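## Task

Rotate the purple-handled stopcock on the clamped Schlenk flask's side arm to its closed position, with the handle lying crosswise to the side arm. Keep the flask clamped exactly as it is, keep the stopper seated in the neck, do not move the stand, and do not break any glass.

## Robot and tools

Robot: two arms, left_arm and right_arm, each on its own carriage (left_rail, right_rail) sharing one floor track. left_rail is always the carriage on the +y side. Each arm base sits at x = 0, y = its carriage's position_m, z = 0.04 m, facing +x. left_arm's fingers are rigid; right_arm's fingers can fold, so grip with the outer quarter of its pads near the tips, and avoid jabbing its fingertips into surfaces.

Scene frame (used by all reported positions): fixed to the table, table top z = 0, +z up, +x the direction the arms face, +y to their left. The track lies along y at x = 0, y = 0 at its centre; the table starts at x = 0.17 m. The gripper's fingers point along its own +z, and they open and close along its own y. end_effector_position is the point between the closed pads; fingertips reach roughly 33 mm beyond it (9 mm when fully open).

The 18-number row (used by execute_actions rows and move target): one flat list covering both arms, every value between -1 and 1. Order: left dx, dy, dz, rx, ry, rz, left gripper position, force_limit, speed, then the same nine for the right arm. dx..rz are offsets, not poses: they are measured from that arm's Hand target as it stood when the action or move began, expressed in that Hand target's own axes, scaled so 1.0 = 0.6 m or 180 degrees; rx, ry, rz form a single rotation vector. Every row in an action counts from the same start, so repeating an offset in a new action moves further. Six zeros re-request the current Hand target. Gripper position is absolute: +1 fully open (140 mm), about -0.8 pads touching, -1 close until blocked. force_limit -1..+1 sets squeeze (about 14 N to 58 N); speed -1..+1 sets finger speed (about 30 to 250 mm/s); faster closes grip harder. To leave a gripper unchanged, resend its last three numbers; a 0 is a real command.

execute_actions: actions is a list run in order. Each action may hold rows (1 to 15, one control step of 1/30 s each), steps (1 to 450, default 15, at least the number of rows), until (stop early on rail conditions such as {"left_rail": {"position_status": ["!=", "moving"]}} or {"all": {"status": "ended"}}), and rail commands: left_rail/right_rail with position_m (absolute carriage place, left -0.8 to 1.5 m, right -1.5 to 0.8 m), speed_m_s (0.01 to 1), acceleration_factor (0.1 to 1), or {"stop": true}. An empty actions list just reports state. cameras chooses images (cam_high, cam_bench_left, cam_bench_mid, cam_bench_right, cam_left_wrist, cam_right_wrist). Rows have no path planning; ramp offsets up gradually (0.01 per row is about 0.18 m/s). The controller clips each step to 150 mm and 16 degrees from the measured pose, so far targets need more steps or further actions.

move: straight-line path(s) toward target (one row, or up to 15 rows all counted from the same starting Hand targets). speed is path top speed in m/s, 0.002 to 0.5 (default 0.25), one value or one per target. blend in metres rounds corners in a list. stop_force (3 to 40 N, both arms) ends an arm's path when its wrist sensor feels that much resistance; unreliable when the gripper rotates. zero resets the stop_force baseline (default true). blocking=false returns early; then use wait or stop before sending rows or another move. Give every target in a list the same finger numbers so the path does not pause. The move: line reports the outcome (done, off_target, moving, held, fault) and limits (paced = pose clipped, held = steps withheld).

wait: seconds 0 to 10, holds last commands. stop: brakes a running move. zoom_image: camera plus region [x0, y0, x1, y1] in pixels, at most 504 x 504. zero_wrist_force: arm = left_arm or right_arm. finished_scene: scene = 1 or 2; ends the scene permanently, so only call it once the tap is set and stays so untouched.

Reading results: end_effector_position (m), quaternion wxyz, velocities, Hand target (base for the next offsets), Tool commands, object_status (0 moving, 1 blocked while opening, 2 blocked while closing i.e. gripping, 3 reached command or pads met), position_measured in counts (3 open, 230 pads meet). Joint positions list rail then six joints (rad); Joint torques include gravity. Wrist force/torque are in the end effector's axes. Rail fields: position_m, position_status (moving, done, contact_stop, time_out, stopped, stopped_with_arm, stopped_for_other_arm, stopped_for_other_carriage), position_answer (taken/not_taken). Wait for a carriage to arrive before aiming its arm at a scene point; keep the carriages at least about 0.78 m apart.

Avoid: breaking glass, dislodging the flask from its clamp, pulling out the stopper, shifting the stand, or knocking anything off the table. An arm faults for 10 s if a joint's contact torque hits its limit (141 N m for big joints, 26.3 N m for wrist joints) or outside force reaches roughly 150 N; wrist joints only deliver about 14 N m, so turn the stiff tap slowly with modest force. Do not let the two arms collide. Long stretched or stalled pushes heat motors (MOTOR HOT line, brake at 85 °C). To release a press, command the target back past the gripper.

Each tool is called after ">>>" as a command line: name --argument value for each argument, lists and objects as JSON in quotes; but a table of rows of numbers goes row by row, as --pt "numbers of a row", without its own name.

## Session

>>> execute_actions --actions '[]'

Scene clock: 0.00 s.
left_arm: end_effector_position=(+0.3456, +0.8387, +0.5800) position_measured=3 object_status=3 end_effector_quat_wxyz=(+0.000, +1.000, +0.000, +0.000) | right_arm: end_effector_position=(+0.3456, -1.1254, +0.5800) position_measured=3 object_status=3 end_effector_quat_wxyz=(+0.000, +1.000, +0.000, +0.000)
Joint positions: left_arm=[0.811 -0.316 -1.725 0.971 -0.816 -1.571 2.826] | right_arm=[-1.153 -0.316 -1.725 0.971 -0.816 -1.571 2.826]
Joint velocities: within noise
Joint torques (N m): no reading
Wrist force (N): no reading
Wrist torque (N m): no reading
Wrist force, peak (N): no reading
Hand target: left_arm +0.3456, +0.8387, +0.5800; +0.000, +1.000, +0.000, +0.000 | right_arm +0.3456, -1.1254, +0.5800; +0.000, +1.000, +0.000, +0.000
Tool commands: left_gripper/position=+1.0 left_gripper/force_limit=+1.0 left_gripper/speed=+1.0 right_gripper/position=+1.0 right_gripper/force_limit=+1.0 right_gripper/speed=+1.0
left_rail: position_m=0.811 position_status=done
right_rail: position_m=-1.153 position_status=done

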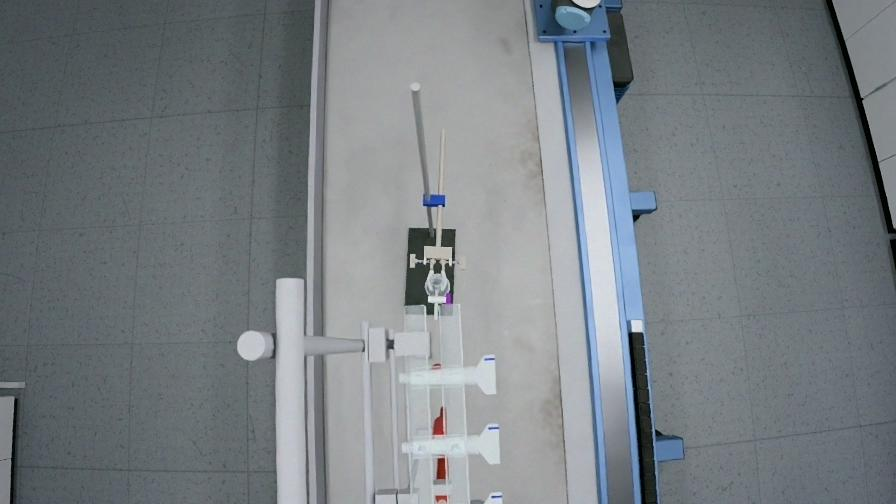

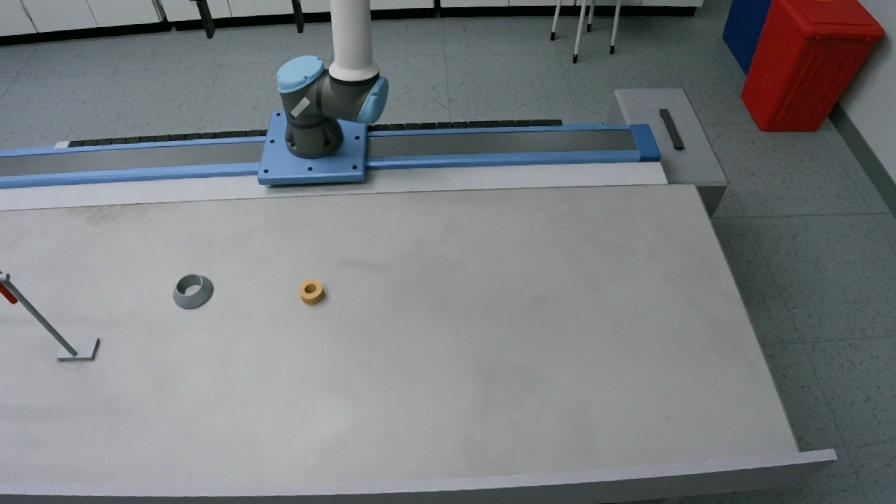

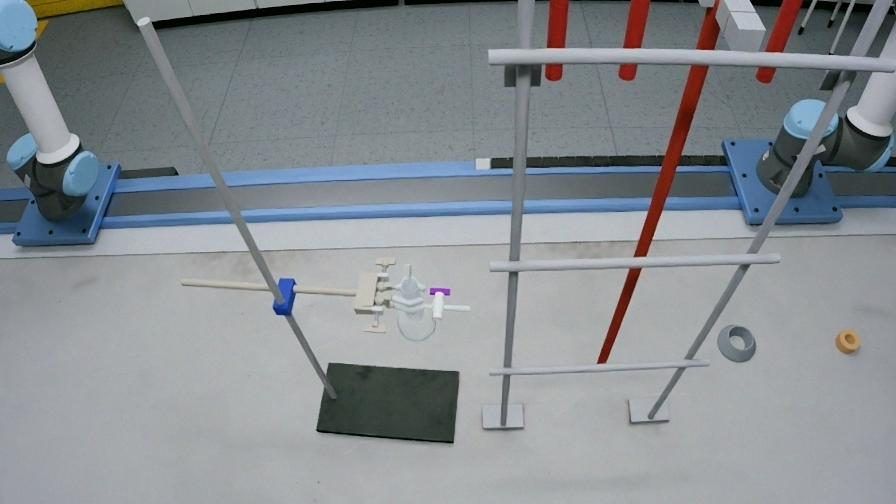

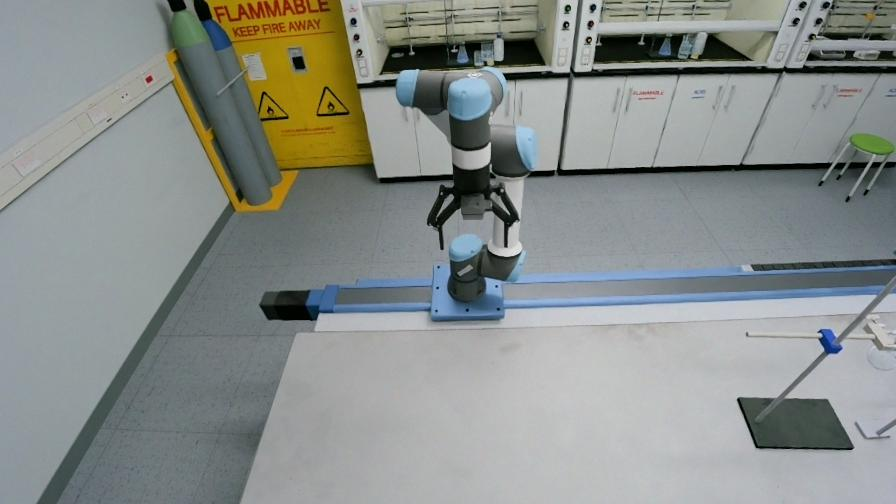

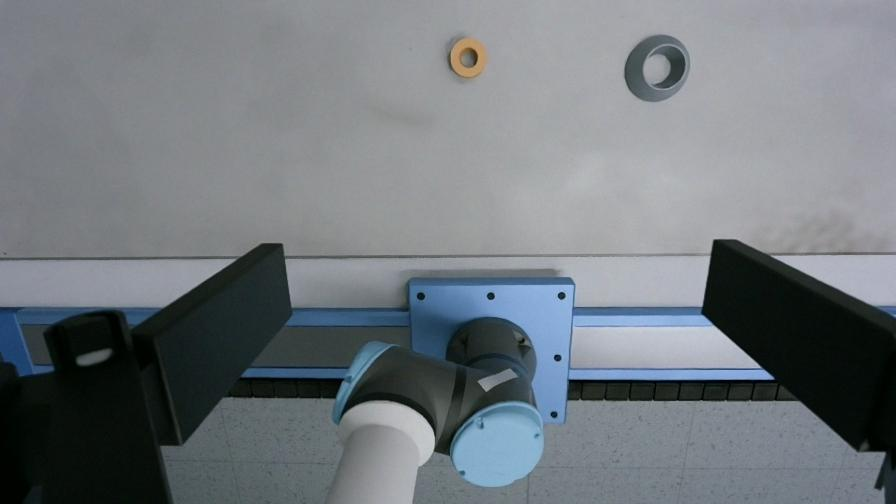

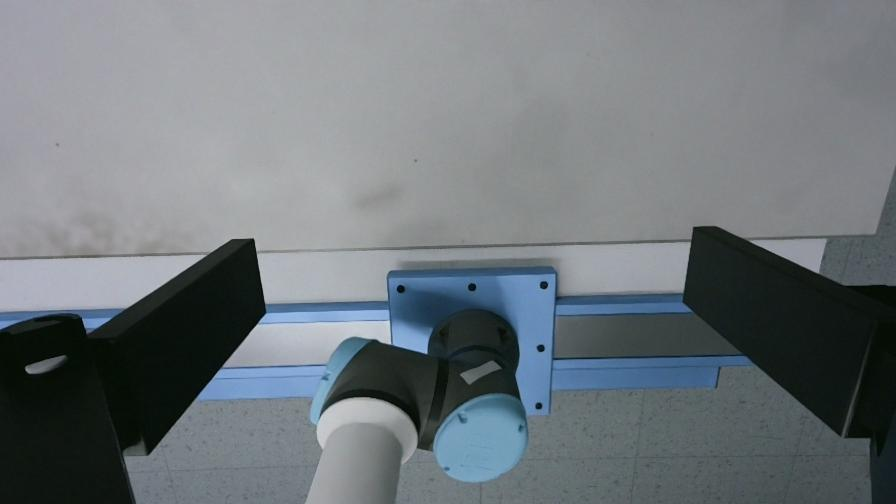

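>>> zoom_image --camera "cam_bench_mid" --region '[340, 240, 500, 360]'

>>> zoom_image --camera "cam_high" --region '[370, 220, 510, 340]'

>>> zoom_image --camera "cam_bench_right" --region '[730, 270, 896, 400]'

>>> zoom_image --camera "cam_bench_mid" --region '[400, 270, 480, 330]'

Scaled by 3.150.

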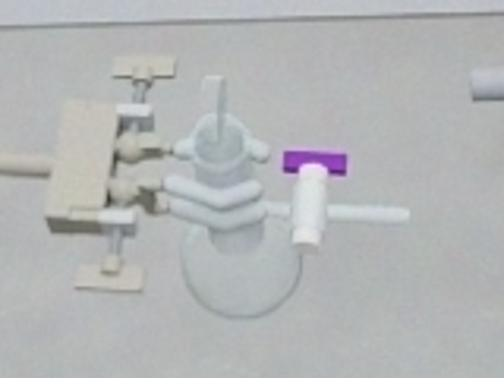

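Scaled by 3.600.

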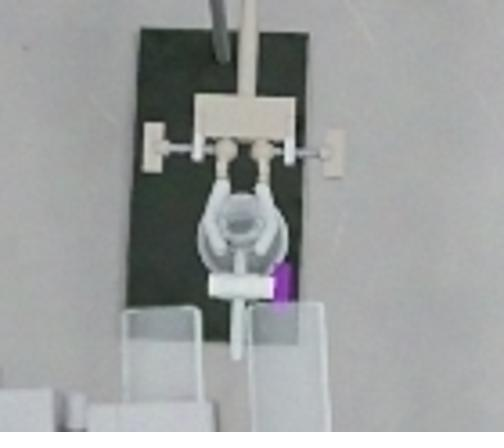

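Scaled by 3.036.

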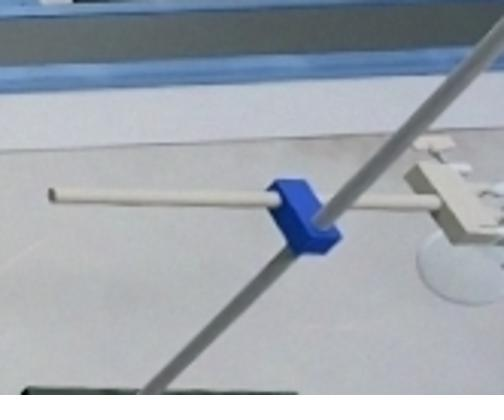

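Scaled by 6.300.

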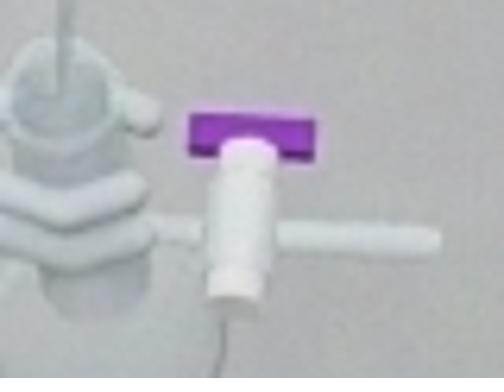

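>>> zoom_image --camera "cam_high" --region '[280, 200, 620, 504]'

>>> zoom_image --camera "cam_bench_mid" --region '[392, 0, 896, 440]'

>>> zoom_image --camera "cam_bench_left" --region '[0, 240, 120, 380]'

Scaled by 1.482.

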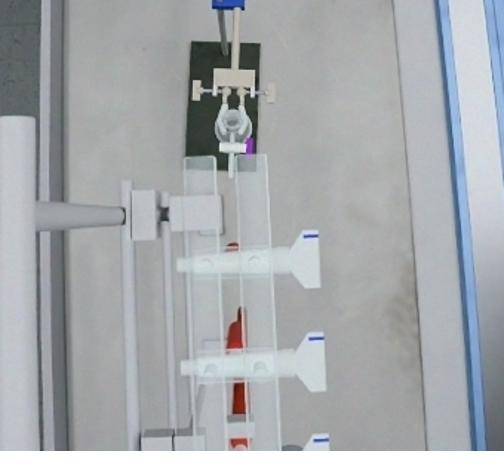

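Scaled by 1.000.

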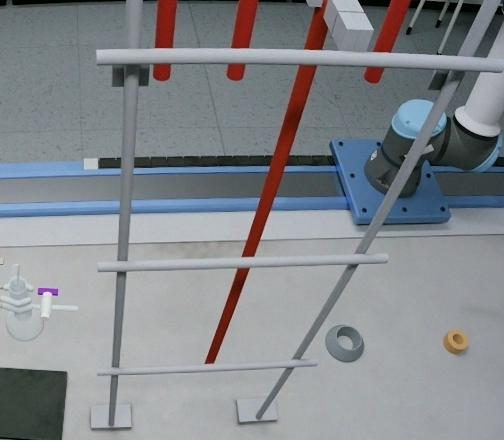

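Scaled by 3.600.

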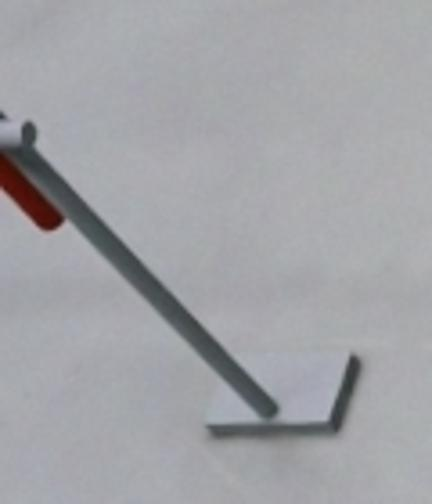

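>>> move --target '[0, 0, 0, 0, 0, 0, 1, 1, 1, 0.0907, -0.5357, 0.3383, -0.39263, 0.37259, -0.37259, -0.25, -1, 0]' --speed 0.42 --blocking false --cameras '[]'

>>> execute_actions --actions '[{"right_rail": {"position_m": -0.42, "acceleration_factor": 0.5}, "steps": 150, "until": {"right_rail": {"position_status": ["!=", "moving"]}}}]' --cameras '[]'

>>> wait --seconds 1.0 --cameras '["cam_high", "cam_bench_mid", "cam_right_wrist"]'

Scene clock: 22.60 s.
left_arm: end_effector_position=(+0.3456, +0.8387, +0.5800) position_measured=3 object_status=3 end_effector_quat_wxyz=(+0.000, +1.000, +0.000, +0.000) | right_arm: end_effector_position=(+0.3502, -1.0890, +0.5576) position_measured=100 object_status=0 end_effector_quat_wxyz=(+0.062, +0.994, +0.067, +0.060) end_effector_velocity=(+0.020, +0.126, -0.079) end_effector_angular_velocity=(-0.431, -0.435, +0.460)
Joint positions: left_arm=[0.811 -0.316 -1.725 0.971 -0.816 -1.571 2.826] | right_arm=[-1.153 -0.111 -1.84 1.189 -1.061 -1.672 2.89]
Joint velocities: left_arm=[within noise] | right_arm=[0 0.753 -0.34 0.719 -0.835 -0.418 0.238]
Joint torques (N m): left_arm=[-0.49 -13.24 -19.29 -3.66 0.07 0.08] | right_arm=[15.73 -18.02 -3.03 -5.73 -3.81 3.3]
Wrist force (N): left_arm=[0.0 0.1 0.3] | right_arm=[0.7 0.5 -0.3]
Wrist torque (N m): left_arm=[0.01 -0.01 0.00] | right_arm=[0.12 -0.13 -0.02]
Wrist force, peak (N): left_arm=[-0.3 0.4 0.5] | right_arm=[0.3 1.5 -0.3]
Hand target: left_arm +0.3456, +0.8387, +0.5800; +0.000, +1.000, +0.000, +0.000 | right_arm +0.3548, -1.0712, +0.5458; +0.104, +0.985, +0.098, +0.098
Tool commands: left_gripper/position=+1.0 left_gripper/force_limit=+1.0 left_gripper/speed=+1.0 right_gripper/position=-0.25 right_gripper/force_limit=-1.0 right_gripper/speed=+0.0
Off the commanded pose: left_arm 0.000 m, 0 deg | right_arm 0.341 m, 106 deg.
left_rail: position_m=0.811 position_status=done
right_rail: position_m=-1.153 position_status=done
move: running
No camera images: "cameras" was empty.

Scene clock: 24.53 s.
left_arm: end_effector_position=(+0.3456, +0.8387, +0.5800) position_measured=3 object_status=3 end_effector_quat_wxyz=(+0.000, +1.000, +0.000, +0.000) | right_arm: end_effector_position=(+0.3901, -0.1077, +0.3939) position_measured=160 object_status=3 end_effector_quat_wxyz=(+0.474, +0.652, +0.442, +0.393) end_effector_velocity=(+0.029, +0.136, -0.083) end_effector_angular_velocity=(-0.398, -0.194, +0.380)
Joint positions: left_arm=[0.811 -0.316 -1.725 0.971 -0.816 -1.571 2.826] | right_arm=[-0.42 0.992 -1.553 2.193 -3.073 -2.76 2.338]
Joint velocities: left_arm=[within noise] | right_arm=[0 0.117 0.685 0.038 -1.642 -0.047 -1.235]
Joint torques (N m): left_arm=[-0.08 -13.38 -17.88 -4 0.11 0.06] | right_arm=[9.49 -8.69 -13.82 -6.59 -2.92 -6.15]
Wrist force (N): left_arm=[-0.2 0.1 0.5] | right_arm=[1.2 0.5 1.1]
Wrist torque (N m): left_arm=[0.02 0.05 0.01] | right_arm=[0.23 -0.21 0.05]
Wrist force, peak (N): left_arm=[0.1 0.4 0.5] | right_arm=[2.5 -1.2 -0.1]
Hand target: left_arm +0.3456, +0.8387, +0.5800; +0.000, +1.000, +0.000, +0.000 | right_arm +0.3975, -0.0867, +0.3866; +0.497, +0.555, +0.472, +0.472
Tool commands: left_gripper/position=+1.0 left_gripper/force_limit=+1.0 left_gripper/speed=+1.0 right_gripper/position=-0.25 right_gripper/force_limit=-1.0 right_gripper/speed=+0.0
Off the commanded pose: left_arm 0.000 m, 0 deg | right_arm 0.041 m, 20 deg.
left_rail: position_m=0.811 position_status=done
right_rail: position_m=-0.420 position_status=done
earlier move: running; limits=paced
No camera images: "cameras" was empty.

Scene clock: 25.53 s.
left_arm: end_effector_position=(+0.3456, +0.8387, +0.5800) position_measured=3 object_status=3 end_effector_quat_wxyz=(+0.000, +1.000, +0.000, +0.000) | right_arm: end_effector_position=(+0.3999, -0.0714, +0.3770) position_measured=160 object_status=3 end_effector_quat_wxyz=(+0.513, +0.514, +0.487, +0.486) end_effector_velocity=(+0.000, +0.001, -0.001) end_effector_angular_velocity=(-0.004, -0.017, +0.008)
Joint positions: left_arm=[0.811 -0.316 -1.725 0.971 -0.816 -1.571 2.826] | right_arm=[-0.42 0.968 -1.247 2.235 -4.126 -2.592 1.574]
Joint velocities: left_arm=[within noise] | right_arm=[0 -0.004 0.017 0 -0.049 0.011 -0.03]
Joint torques (N m): left_arm=[-0.41 -12.84 -17.84 -4.15 0.06 0.14] | right_arm=[-9.92 -20.5 -20.9 -2.56 1.73 -2.12]
Wrist force (N): left_arm=[-0.1 -0.1 0.3] | right_arm=[0.7 0.2 1.2]
Wrist torque (N m): left_arm=[-0.02 0.02 0.00] | right_arm=[0.18 -0.12 0.08]
Wrist force, peak (N): left_arm=[0.1 0.2 0.6] | right_arm=[1.8 -0.2 1.0]
Hand target: left_arm +0.3456, +0.8387, +0.5800; +0.000, +1.000, +0.000, +0.000 | right_arm +0.4000, -0.0713, +0.3770; +0.513, +0.513, +0.487, +0.487
Tool commands: left_gripper/position=+1.0 left_gripper/force_limit=+1.0 left_gripper/speed=+1.0 right_gripper/position=-0.25 right_gripper/force_limit=-1.0 right_gripper/speed=+0.0
Off the commanded pose: left_arm 0.000 m, 0 deg | right_arm 0.000 m, 0 deg.
left_rail: position_m=0.811 position_status=done
right_rail: position_m=-0.420 position_status=done
earlier move: running; limits=paced
wait: 1.00 s
camera_calibration:
cam_right_wrist: T_world_to_cam=[[-0.00912617, -0.0308124, 0.999484, -0.363431], [-0.363303, -0.93112, -0.0320221, 0.10312], [0.931626, -0.363408, -0.00269667, -0.252791], [0, 0, 0, 1]] pos_world=[0.269654, -0.00704769, 0.365864]
Images, in order (width x height): cam_high 896x504, cam_bench_mid 896x504, cam_right_wrist 896x504.

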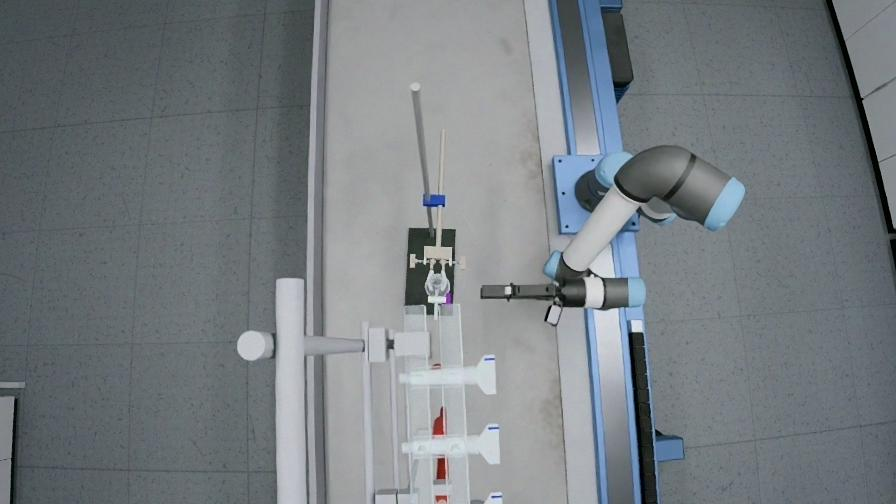

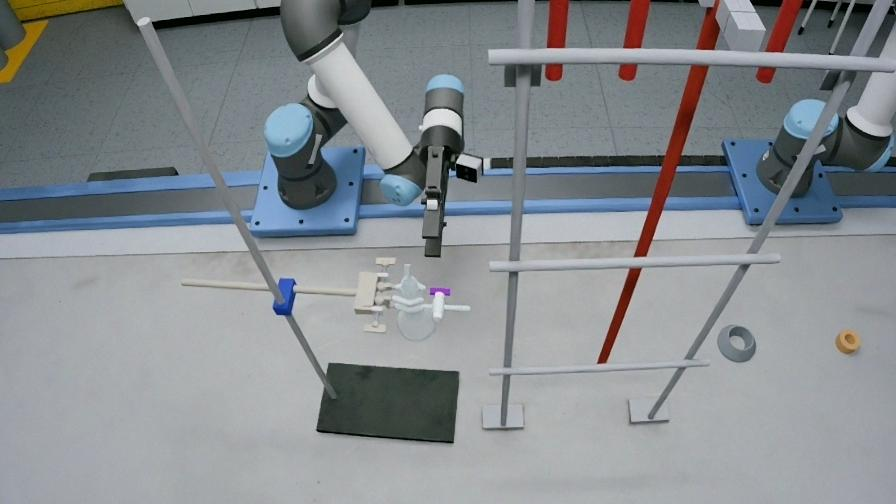

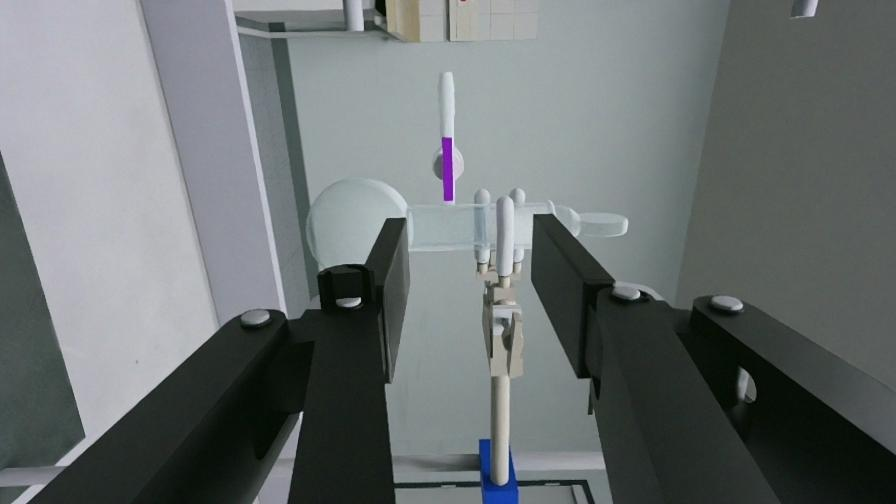

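>>> zoom_image --camera "cam_right_wrist" --region '[370, 50, 650, 270]'

>>> zoom_image --camera "cam_high" --region '[420, 250, 570, 340]'

>>> zoom_image --camera "cam_bench_mid" --region '[380, 200, 480, 340]'

Scaled by 1.800.

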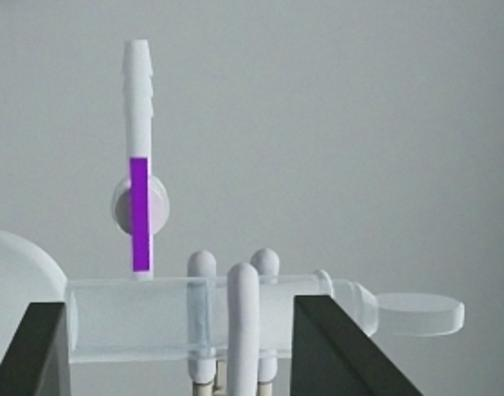

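Scaled by 3.360.

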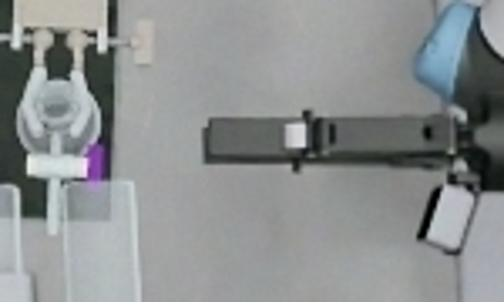

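Scaled by 3.600.

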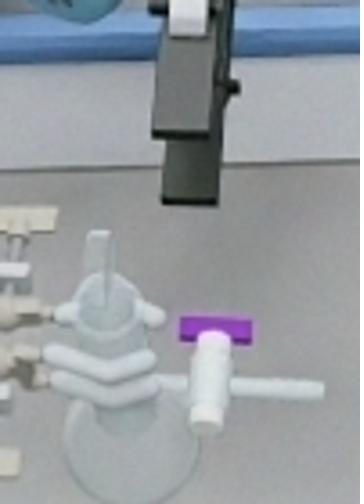

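>>> move --target '[0, 0, 0, 0, 0, 0, 1, 1, 1, 0.0317, -0.0120, 0.0818, 0, 0, 0, -0.25, -1, 0]' --speed 0.12 --cameras '["cam_high", "cam_bench_mid", "cam_right_wrist"]'

>>> zoom_image --camera "cam_right_wrist" --region '[380, 40, 580, 240]'

>>> zoom_image --camera "cam_high" --region '[420, 265, 520, 325]'

>>> zoom_image --camera "cam_bench_mid" --region '[400, 230, 480, 330]'

a move is refused until a result has shown your running move's end: call wait (it returns as soon as the move ends) or stop first; nothing of this call was run
Scene clock: 33.03 s.
left_arm: end_effector_position=(+0.3456, +0.8387, +0.5800) position_measured=3 object_status=3 end_effector_quat_wxyz=(+0.000, +1.000, +0.000, +0.000) | right_arm: end_effector_position=(+0.4000, -0.0713, +0.3770) position_measured=160 object_status=3 end_effector_quat_wxyz=(+0.513, +0.513, +0.487, +0.487)
Joint positions: left_arm=[0.811 -0.316 -1.725 0.971 -0.816 -1.571 2.826] | right_arm=[-0.42 0.968 -1.245 2.235 -4.131 -2.591 1.571]
Joint velocities: within noise
Joint torques (N m): left_arm=[0.25 -13.15 -15.79 -4.5 0.16 0.1] | right_arm=[-9.46 -21.04 -17.29 -2.07 1.49 -1.95]
Wrist force (N): left_arm=[-0.1 0.2 0.3] | right_arm=[0.5 0.1 1.2]
Wrist torque (N m): left_arm=[0.04 0.02 0.01] | right_arm=[0.15 -0.08 0.08]
Wrist force, peak (N): left_arm=[-0.1 0.1 0.6] | right_arm=[0.6 0.6 1.5]
Hand target: left_arm +0.3456, +0.8387, +0.5800; +0.000, +1.000, +0.000, +0.000 | right_arm +0.4000, -0.0713, +0.3770; +0.513, +0.513, +0.487, +0.487
Tool commands: left_gripper/position=+1.0 left_gripper/force_limit=+1.0 left_gripper/speed=+1.0 right_gripper/position=-0.25 right_gripper/force_limit=-1.0 right_gripper/speed=+0.0
Off the commanded pose: left_arm 0.000 m, 0 deg | right_arm 0.000 m, 0 deg.
left_rail: position_m=0.811 position_status=done
right_rail: position_m=-0.420 position_status=done
earlier move: done; limits=paced

Scaled by 2.520.

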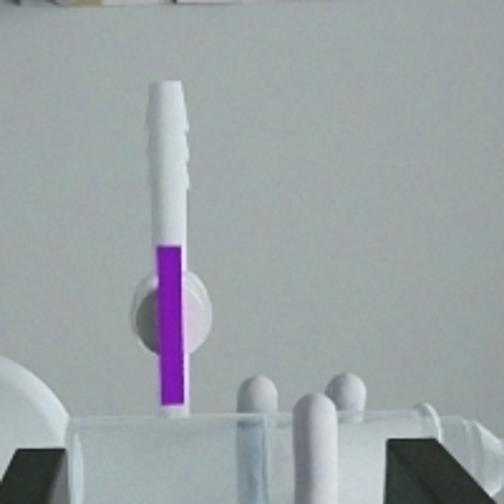

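Scaled by 5.040.

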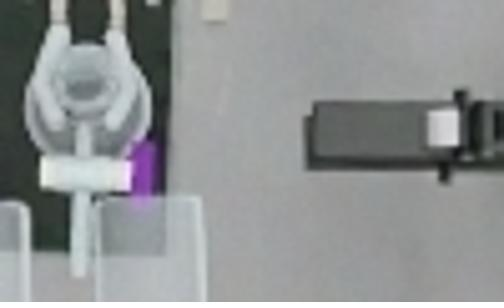

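Scaled by 5.040.

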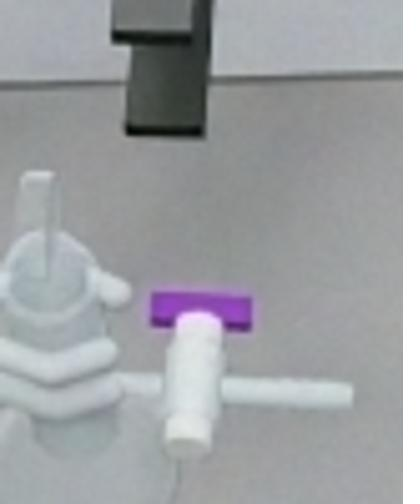

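>>> move --target '[0, 0, 0, 0, 0, 0, 1, 1, 1, 0.0317, -0.0120, 0.0818, 0, 0, 0, -0.25, -1, 0]' --speed 0.12 --cameras '["cam_high", "cam_bench_mid", "cam_right_wrist"]'

>>> zoom_image --camera "cam_right_wrist" --region '[380, 40, 580, 240]'

>>> zoom_image --camera "cam_high" --region '[420, 265, 520, 325]'

>>> zoom_image --camera "cam_bench_mid" --region '[400, 230, 480, 330]'

Scene clock: 34.70 s.
left_arm: end_effector_position=(+0.3456, +0.8387, +0.5800) position_measured=3 object_status=3 end_effector_quat_wxyz=(+0.000, +1.000, +0.000, +0.000) | right_arm: end_effector_position=(+0.4499, -0.0549, +0.3698) position_measured=160 object_status=3 end_effector_quat_wxyz=(+0.513, +0.513, +0.487, +0.487)
Joint positions: left_arm=[0.811 -0.316 -1.725 0.971 -0.816 -1.571 2.826] | right_arm=[-0.42 0.886 -1.176 2.151 -4.117 -2.509 1.571]
Joint velocities: within noise
Joint torques (N m): left_arm=[0.07 -13.44 -14.54 -4.5 0.2 0.1] | right_arm=[-9.29 -23.47 -21.33 -0.3 1.69 -1.91]
Wrist force (N): left_arm=[0.0 0.0 0.3] | right_arm=[0.4 0.4 0.9]
Wrist torque (N m): left_arm=[-0.01 0.00 0.01] | right_arm=[0.23 -0.07 0.07]
Wrist force, peak (N): left_arm=[0.1 0.1 0.6] | right_arm=[1.0 0.4 2.0]
Hand target: left_arm +0.3456, +0.8387, +0.5800; +0.000, +1.000, +0.000, +0.000 | right_arm +0.4500, -0.0549, +0.3698; +0.513, +0.513, +0.487, +0.487
Off the commanded pose: left_arm 0.000 m, 0 deg | right_arm 0.000 m, 0 deg.
left_rail: position_m=0.811 position_status=done
right_rail: position_m=-0.420 position_status=done
move: done
camera_calibration:
cam_right_wrist: T_world_to_cam=[[-0.0110367, -0.0308135, 0.999464, -0.354468], [-0.362563, -0.931385, -0.0327183, 0.136271], [0.931894, -0.36273, -0.000892369, -0.29412], [0, 0, 0, 1]] pos_world=[0.319583, 0.00931234, 0.358475]
Images, in order (width x height): cam_high 896x504, cam_bench_mid 896x504, cam_right_wrist 896x504.

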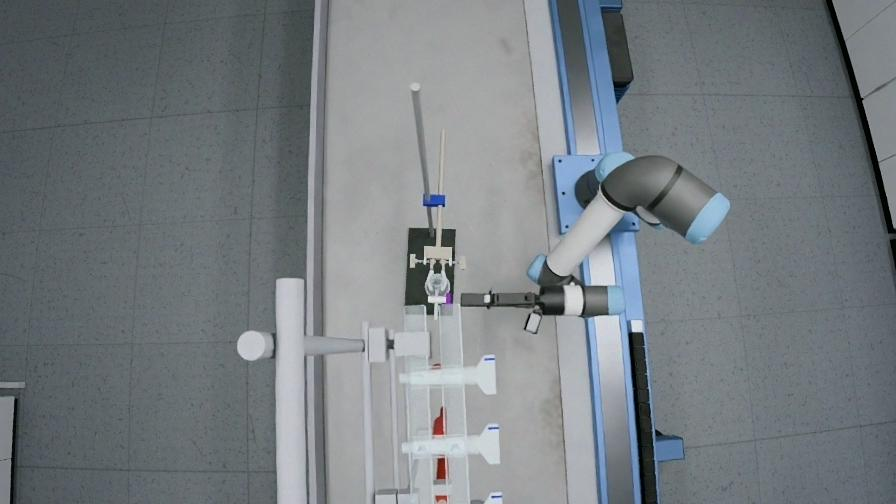

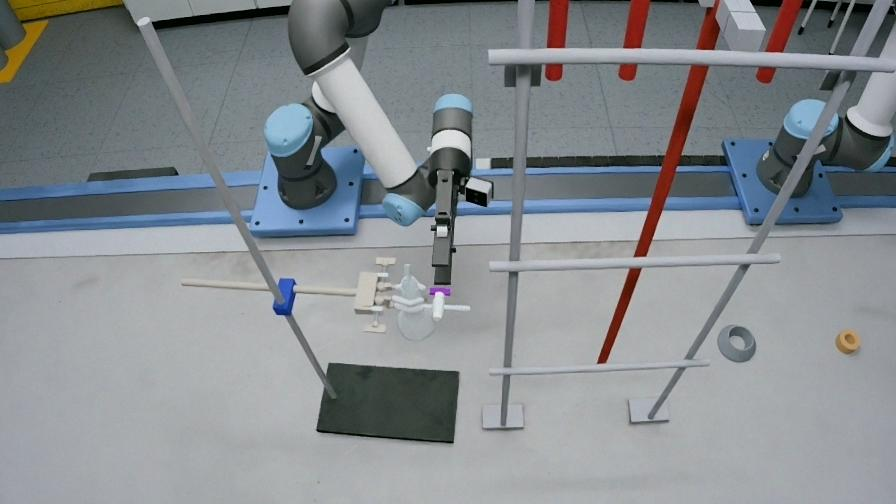

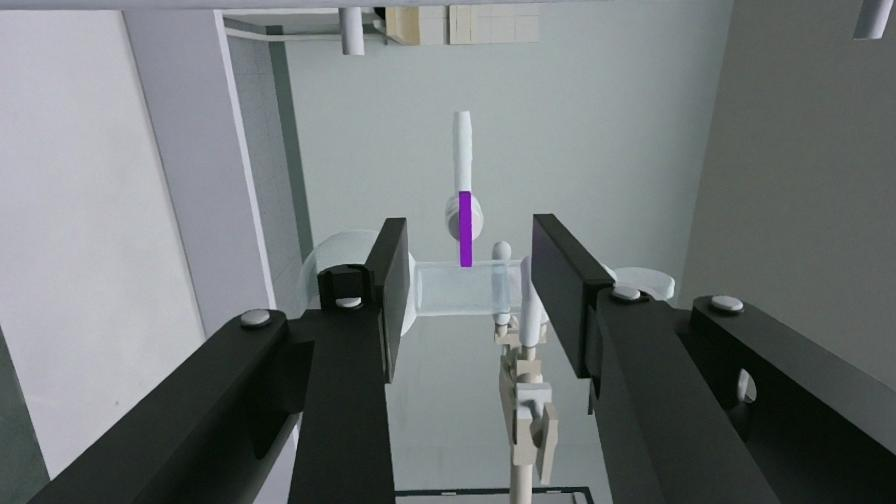

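Scaled by 2.520.

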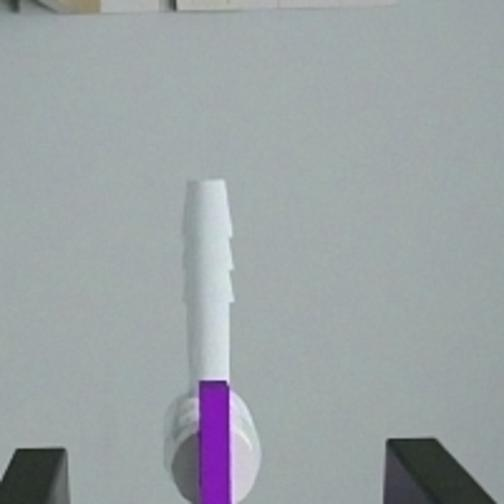

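Scaled by 5.040.

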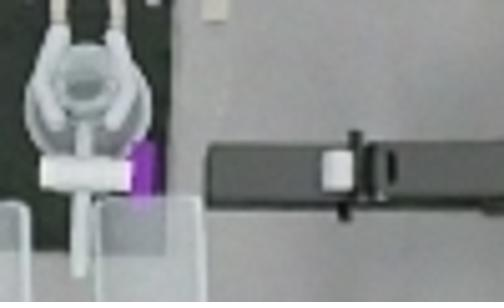

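Scaled by 5.040.

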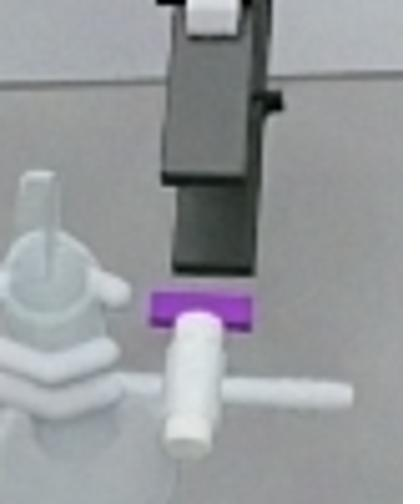

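>>> move --target '[0, 0, 0, 0, 0, 0, 1, 1, 1, 0, -0.0007, 0.0558, 0, 0, 0, -0.55, -1, 0]' --speed 0.06 --stop_force 6 --cameras '["cam_high", "cam_bench_mid", "cam_right_wrist"]'

>>> zoom_image --camera "cam_right_wrist" --region '[380, 140, 560, 300]'

>>> zoom_image --camera "cam_high" --region '[420, 265, 520, 325]'

>>> zoom_image --camera "cam_bench_mid" --region '[400, 230, 480, 330]'

Scene clock: 40.43 s.
left_arm: end_effector_position=(+0.3456, +0.8387, +0.5800) position_measured=3 object_status=3 end_effector_quat_wxyz=(+0.000, +1.000, +0.000, +0.000) | right_arm: end_effector_position=(+0.4835, -0.0567, +0.3694) position_measured=199 object_status=3 end_effector_quat_wxyz=(+0.513, +0.513, +0.487, +0.487)
Joint positions: left_arm=[0.811 -0.316 -1.725 0.971 -0.816 -1.571 2.826] | right_arm=[-0.42 0.818 -1.157 2.119 -4.104 -2.442 1.571]
Joint velocities: within noise
Joint torques (N m): left_arm=[0 -13.38 -12.62 -4.53 0.1 0.11] | right_arm=[-9.36 -25.31 -21.67 -0.61 1.77 -1.72]
Wrist force (N): left_arm=[0.0 0.2 0.4] | right_arm=[0.7 0.3 1.0]
Wrist torque (N m): left_arm=[0.04 0.00 0.00] | right_arm=[0.21 -0.10 0.08]
Wrist force, peak (N): left_arm=[-0.2 0.4 0.5] | right_arm=[0.7 0.9 1.3]
Hand target: left_arm +0.3456, +0.8387, +0.5800; +0.000, +1.000, +0.000, +0.000 | right_arm +0.4835, -0.0567, +0.3694; +0.513, +0.513, +0.487, +0.487
Off the commanded pose: left_arm 0.000 m, 0 deg | right_arm 0.000 m, 0 deg.
left_rail: position_m=0.811 position_status=done
right_rail: position_m=-0.420 position_status=done
move: done
camera_calibration:
cam_right_wrist: T_world_to_cam=[[-0.0110367, -0.0307494, 0.999466, -0.353712], [-0.362571, -0.931384, -0.0326585, 0.146805], [0.931891, -0.362737, -0.000869459, -0.32603], [0, 0, 0, 1]] pos_world=[0.353148, 0.00759188, 0.358035]
Images, in order (width x height): cam_high 896x504, cam_bench_mid 896x504, cam_right_wrist 896x504.

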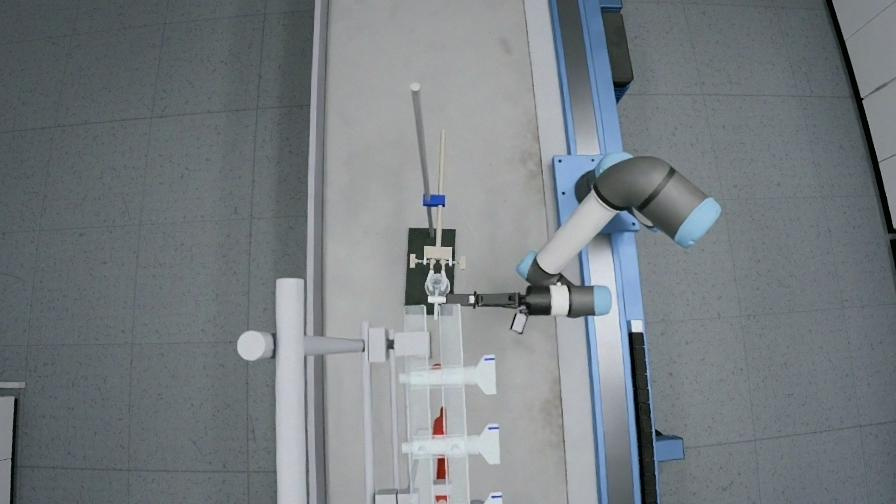

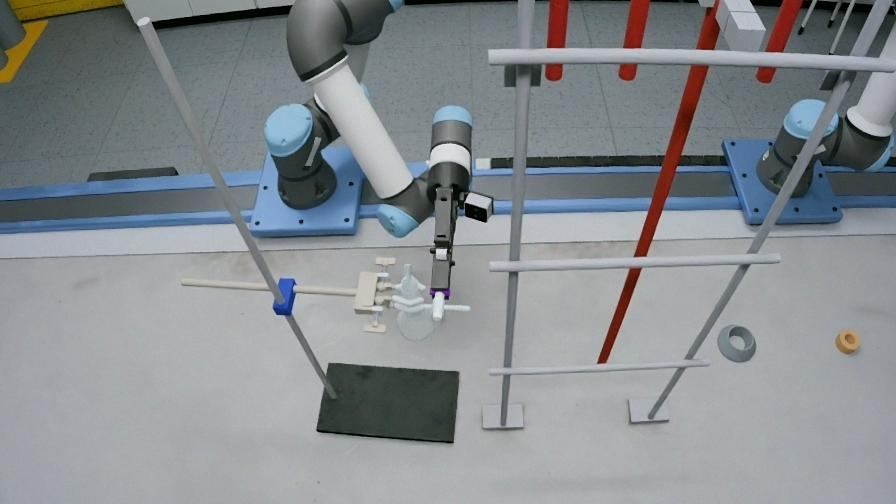

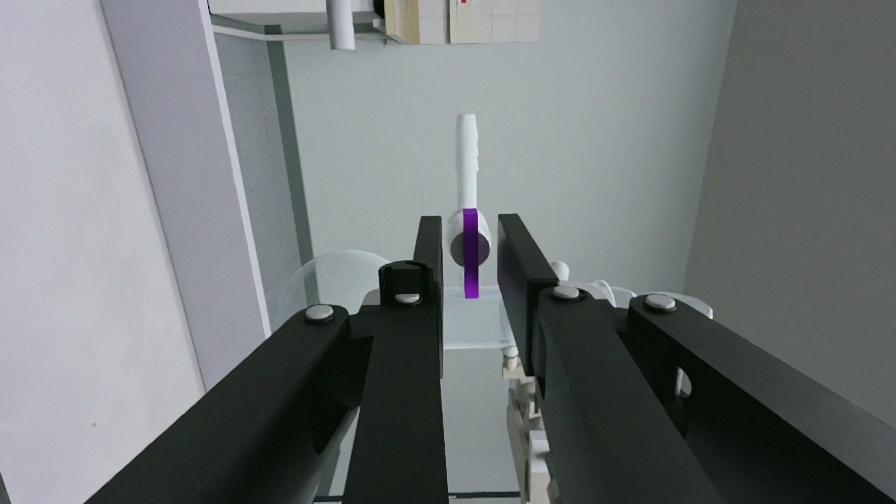

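Scaled by 2.800.

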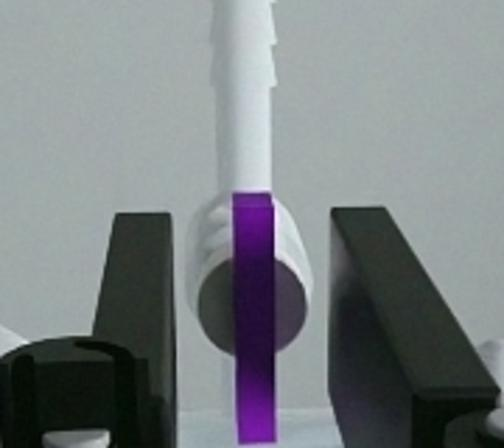

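Scaled by 5.040.

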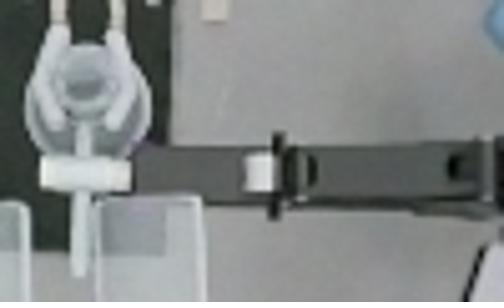

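Scaled by 5.040.

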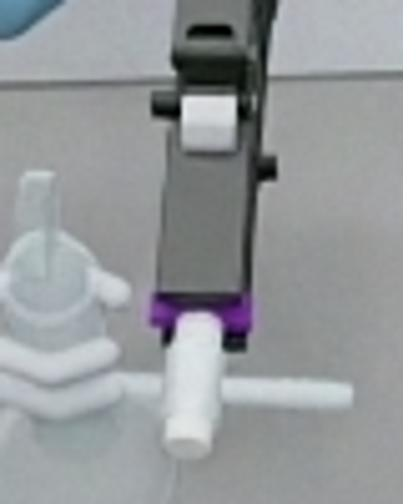

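>>> execute_actions --actions '[{"rows": [[0, 0, 0, 0, 0, 0, 1, 1, 1, 0, 0, 0, 0, 0, 0, -1, -0.01, -1]], "steps": 36}]' --cameras '["cam_right_wrist"]'

Scene clock: 43.13 s.
left_arm: end_effector_position=(+0.3456, +0.8387, +0.5800) position_measured=3 object_status=3 end_effector_quat_wxyz=(+0.000, +1.000, +0.000, +0.000) | right_arm: end_effector_position=(+0.4835, -0.0567, +0.3694) position_measured=224 object_status=2 end_effector_quat_wxyz=(+0.513, +0.513, +0.487, +0.487)
Joint positions: left_arm=[0.811 -0.316 -1.725 0.971 -0.816 -1.571 2.826] | right_arm=[-0.42 0.818 -1.157 2.119 -4.104 -2.442 1.571]
Joint velocities: within noise
Joint torques (N m): left_arm=[-0.09 -13.75 -12.14 -4.51 0.12 0.28] | right_arm=[-9.18 -25.25 -16.77 -0.87 0.87 -1.09]
Wrist force (N): left_arm=[-0.1 0.1 0.3] | right_arm=[0.7 1.2 0.7]
Wrist torque (N m): left_arm=[0.02 0.02 0.00] | right_arm=[0.18 -0.05 0.07]
Wrist force, peak (N): left_arm=[-0.2 0.2 0.6] | right_arm=[1.3 1.2 1.0]
Hand target: left_arm +0.3456, +0.8387, +0.5800; +0.000, +1.000, +0.000, +0.000 | right_arm +0.4835, -0.0567, +0.3694; +0.513, +0.513, +0.487, +0.487
Off the commanded pose: left_arm 0.000 m, 0 deg | right_arm 0.000 m, 0 deg.
left_rail: position_m=0.811 position_status=done
right_rail: position_m=-0.420 position_status=done
camera_calibration:
cam_right_wrist: T_world_to_cam=[[-0.0110365, -0.0307495, 0.999466, -0.353713], [-0.362565, -0.931386, -0.0326586, 0.146801], [0.931893, -0.362732, -0.000869445, -0.326032], [0, 0, 0, 1]] pos_world=[0.353148, 0.00758989, 0.358035]
Images, in order (width x height): cam_right_wrist 896x504.

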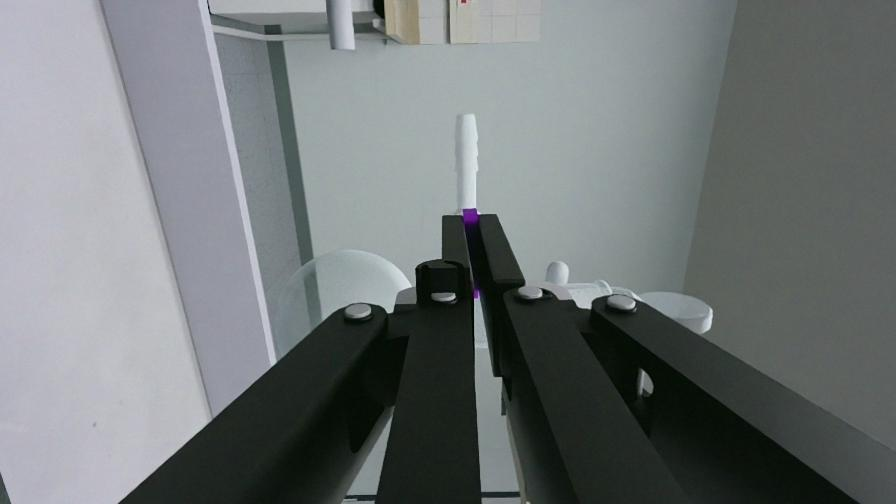

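>>> move --target '[0, 0, 0, 0, 0, 0, 1, 1, 1, 0, 0, 0, 0, 0, 0.0333, -1, -0.01, -1]' --speed 0.1 --cameras '["cam_bench_mid", "cam_right_wrist"]'

>>> zoom_image --camera "cam_bench_mid" --region '[400, 230, 480, 330]'

>>> zoom_image --camera "cam_right_wrist" --region '[380, 100, 580, 320]'

Scene clock: 46.40 s.
left_arm: end_effector_position=(+0.3456, +0.8387, +0.5800) position_measured=3 object_status=3 end_effector_quat_wxyz=(+0.000, +1.000, +0.000, +0.000) | right_arm: end_effector_position=(+0.4835, -0.0566, +0.3694) position_measured=224 object_status=2 end_effector_quat_wxyz=(+0.487, +0.538, +0.459, +0.513)
Joint positions: left_arm=[0.811 -0.316 -1.725 0.971 -0.816 -1.571 2.826] | right_arm=[-0.42 0.818 -1.156 2.119 -4.104 -2.442 1.675]
Joint velocities: within noise
Joint torques (N m): left_arm=[0.43 -13.73 -12.09 -4.5 0.18 0.16] | right_arm=[-7.52 -39.04 -9.86 -0.17 -0.33 2.6]
Wrist force (N): left_arm=[-0.1 0.0 0.2] | right_arm=[1.6 2.4 0.6]
Wrist torque (N m): left_arm=[0.01 0.01 0.00] | right_arm=[0.11 -0.09 -0.06]
Wrist force, peak (N): left_arm=[0.1 0.4 0.6] | right_arm=[2.4 2.5 0.4]
Hand target: left_arm +0.3456, +0.8387, +0.5800; +0.000, +1.000, +0.000, +0.000 | right_arm +0.4835, -0.0567, +0.3694; +0.487, +0.538, +0.459, +0.513
Off the commanded pose: left_arm 0.000 m, 0 deg | right_arm 0.000 m, 0 deg.
left_rail: position_m=0.811 position_status=done
right_rail: position_m=-0.420 position_status=done
move: done
camera_calibration:
cam_right_wrist: T_world_to_cam=[[-0.0165405, -0.134634, 0.990757, -0.353735], [-0.362118, -0.922817, -0.131447, 0.183589], [0.931985, -0.360946, -0.0334896, -0.313936], [0, 0, 0, 1]] pos_world=[0.353214, 0.0084808, 0.364084]
Images, in order (width x height): cam_bench_mid 896x504, cam_right_wrist 896x504.

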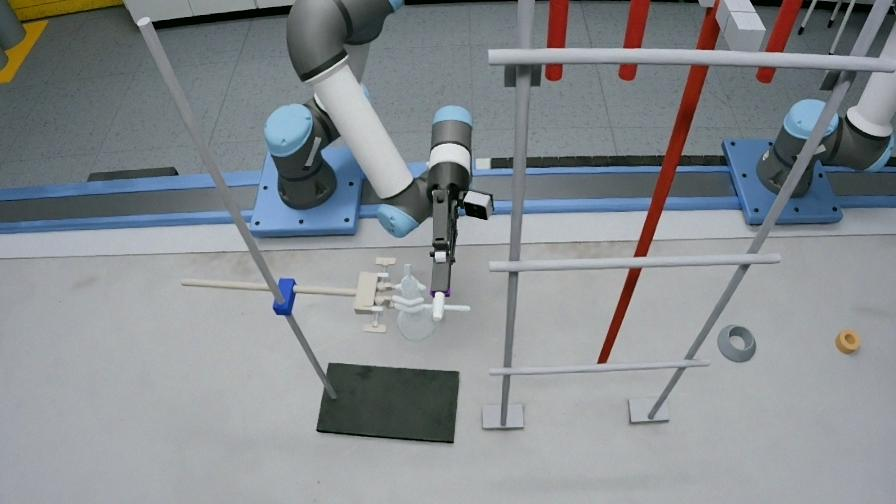

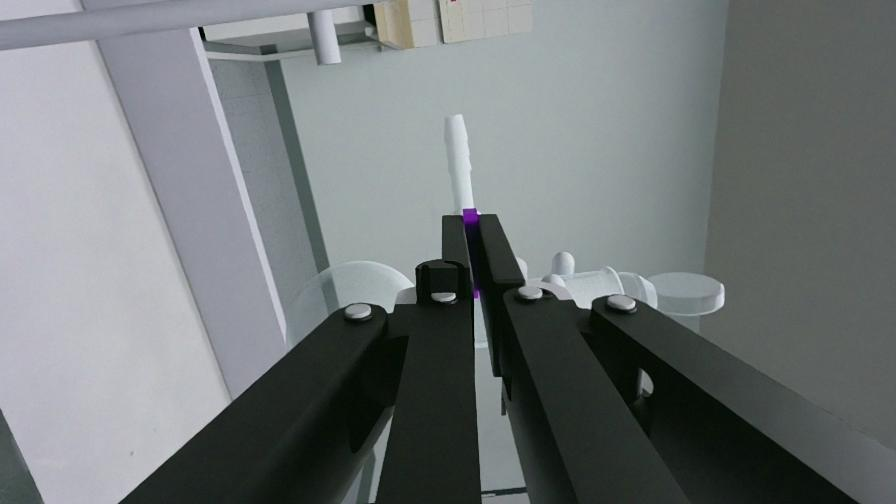

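Scaled by 5.040.

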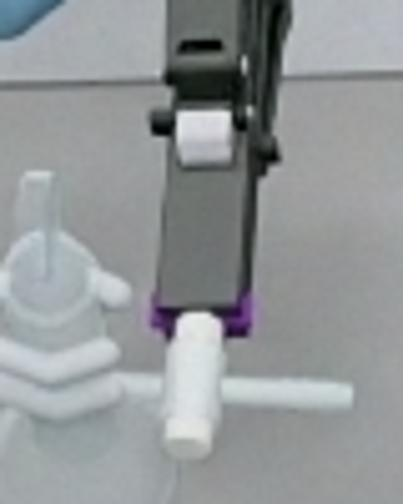

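Scaled by 2.291.

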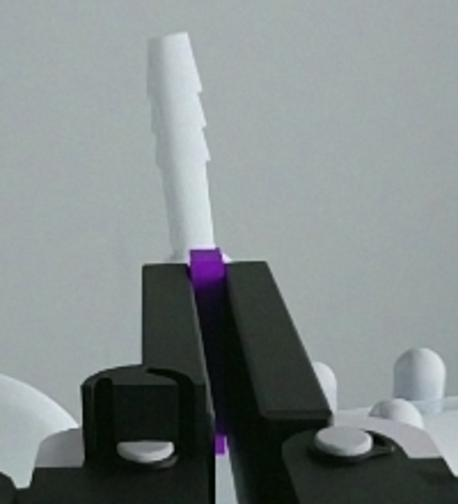

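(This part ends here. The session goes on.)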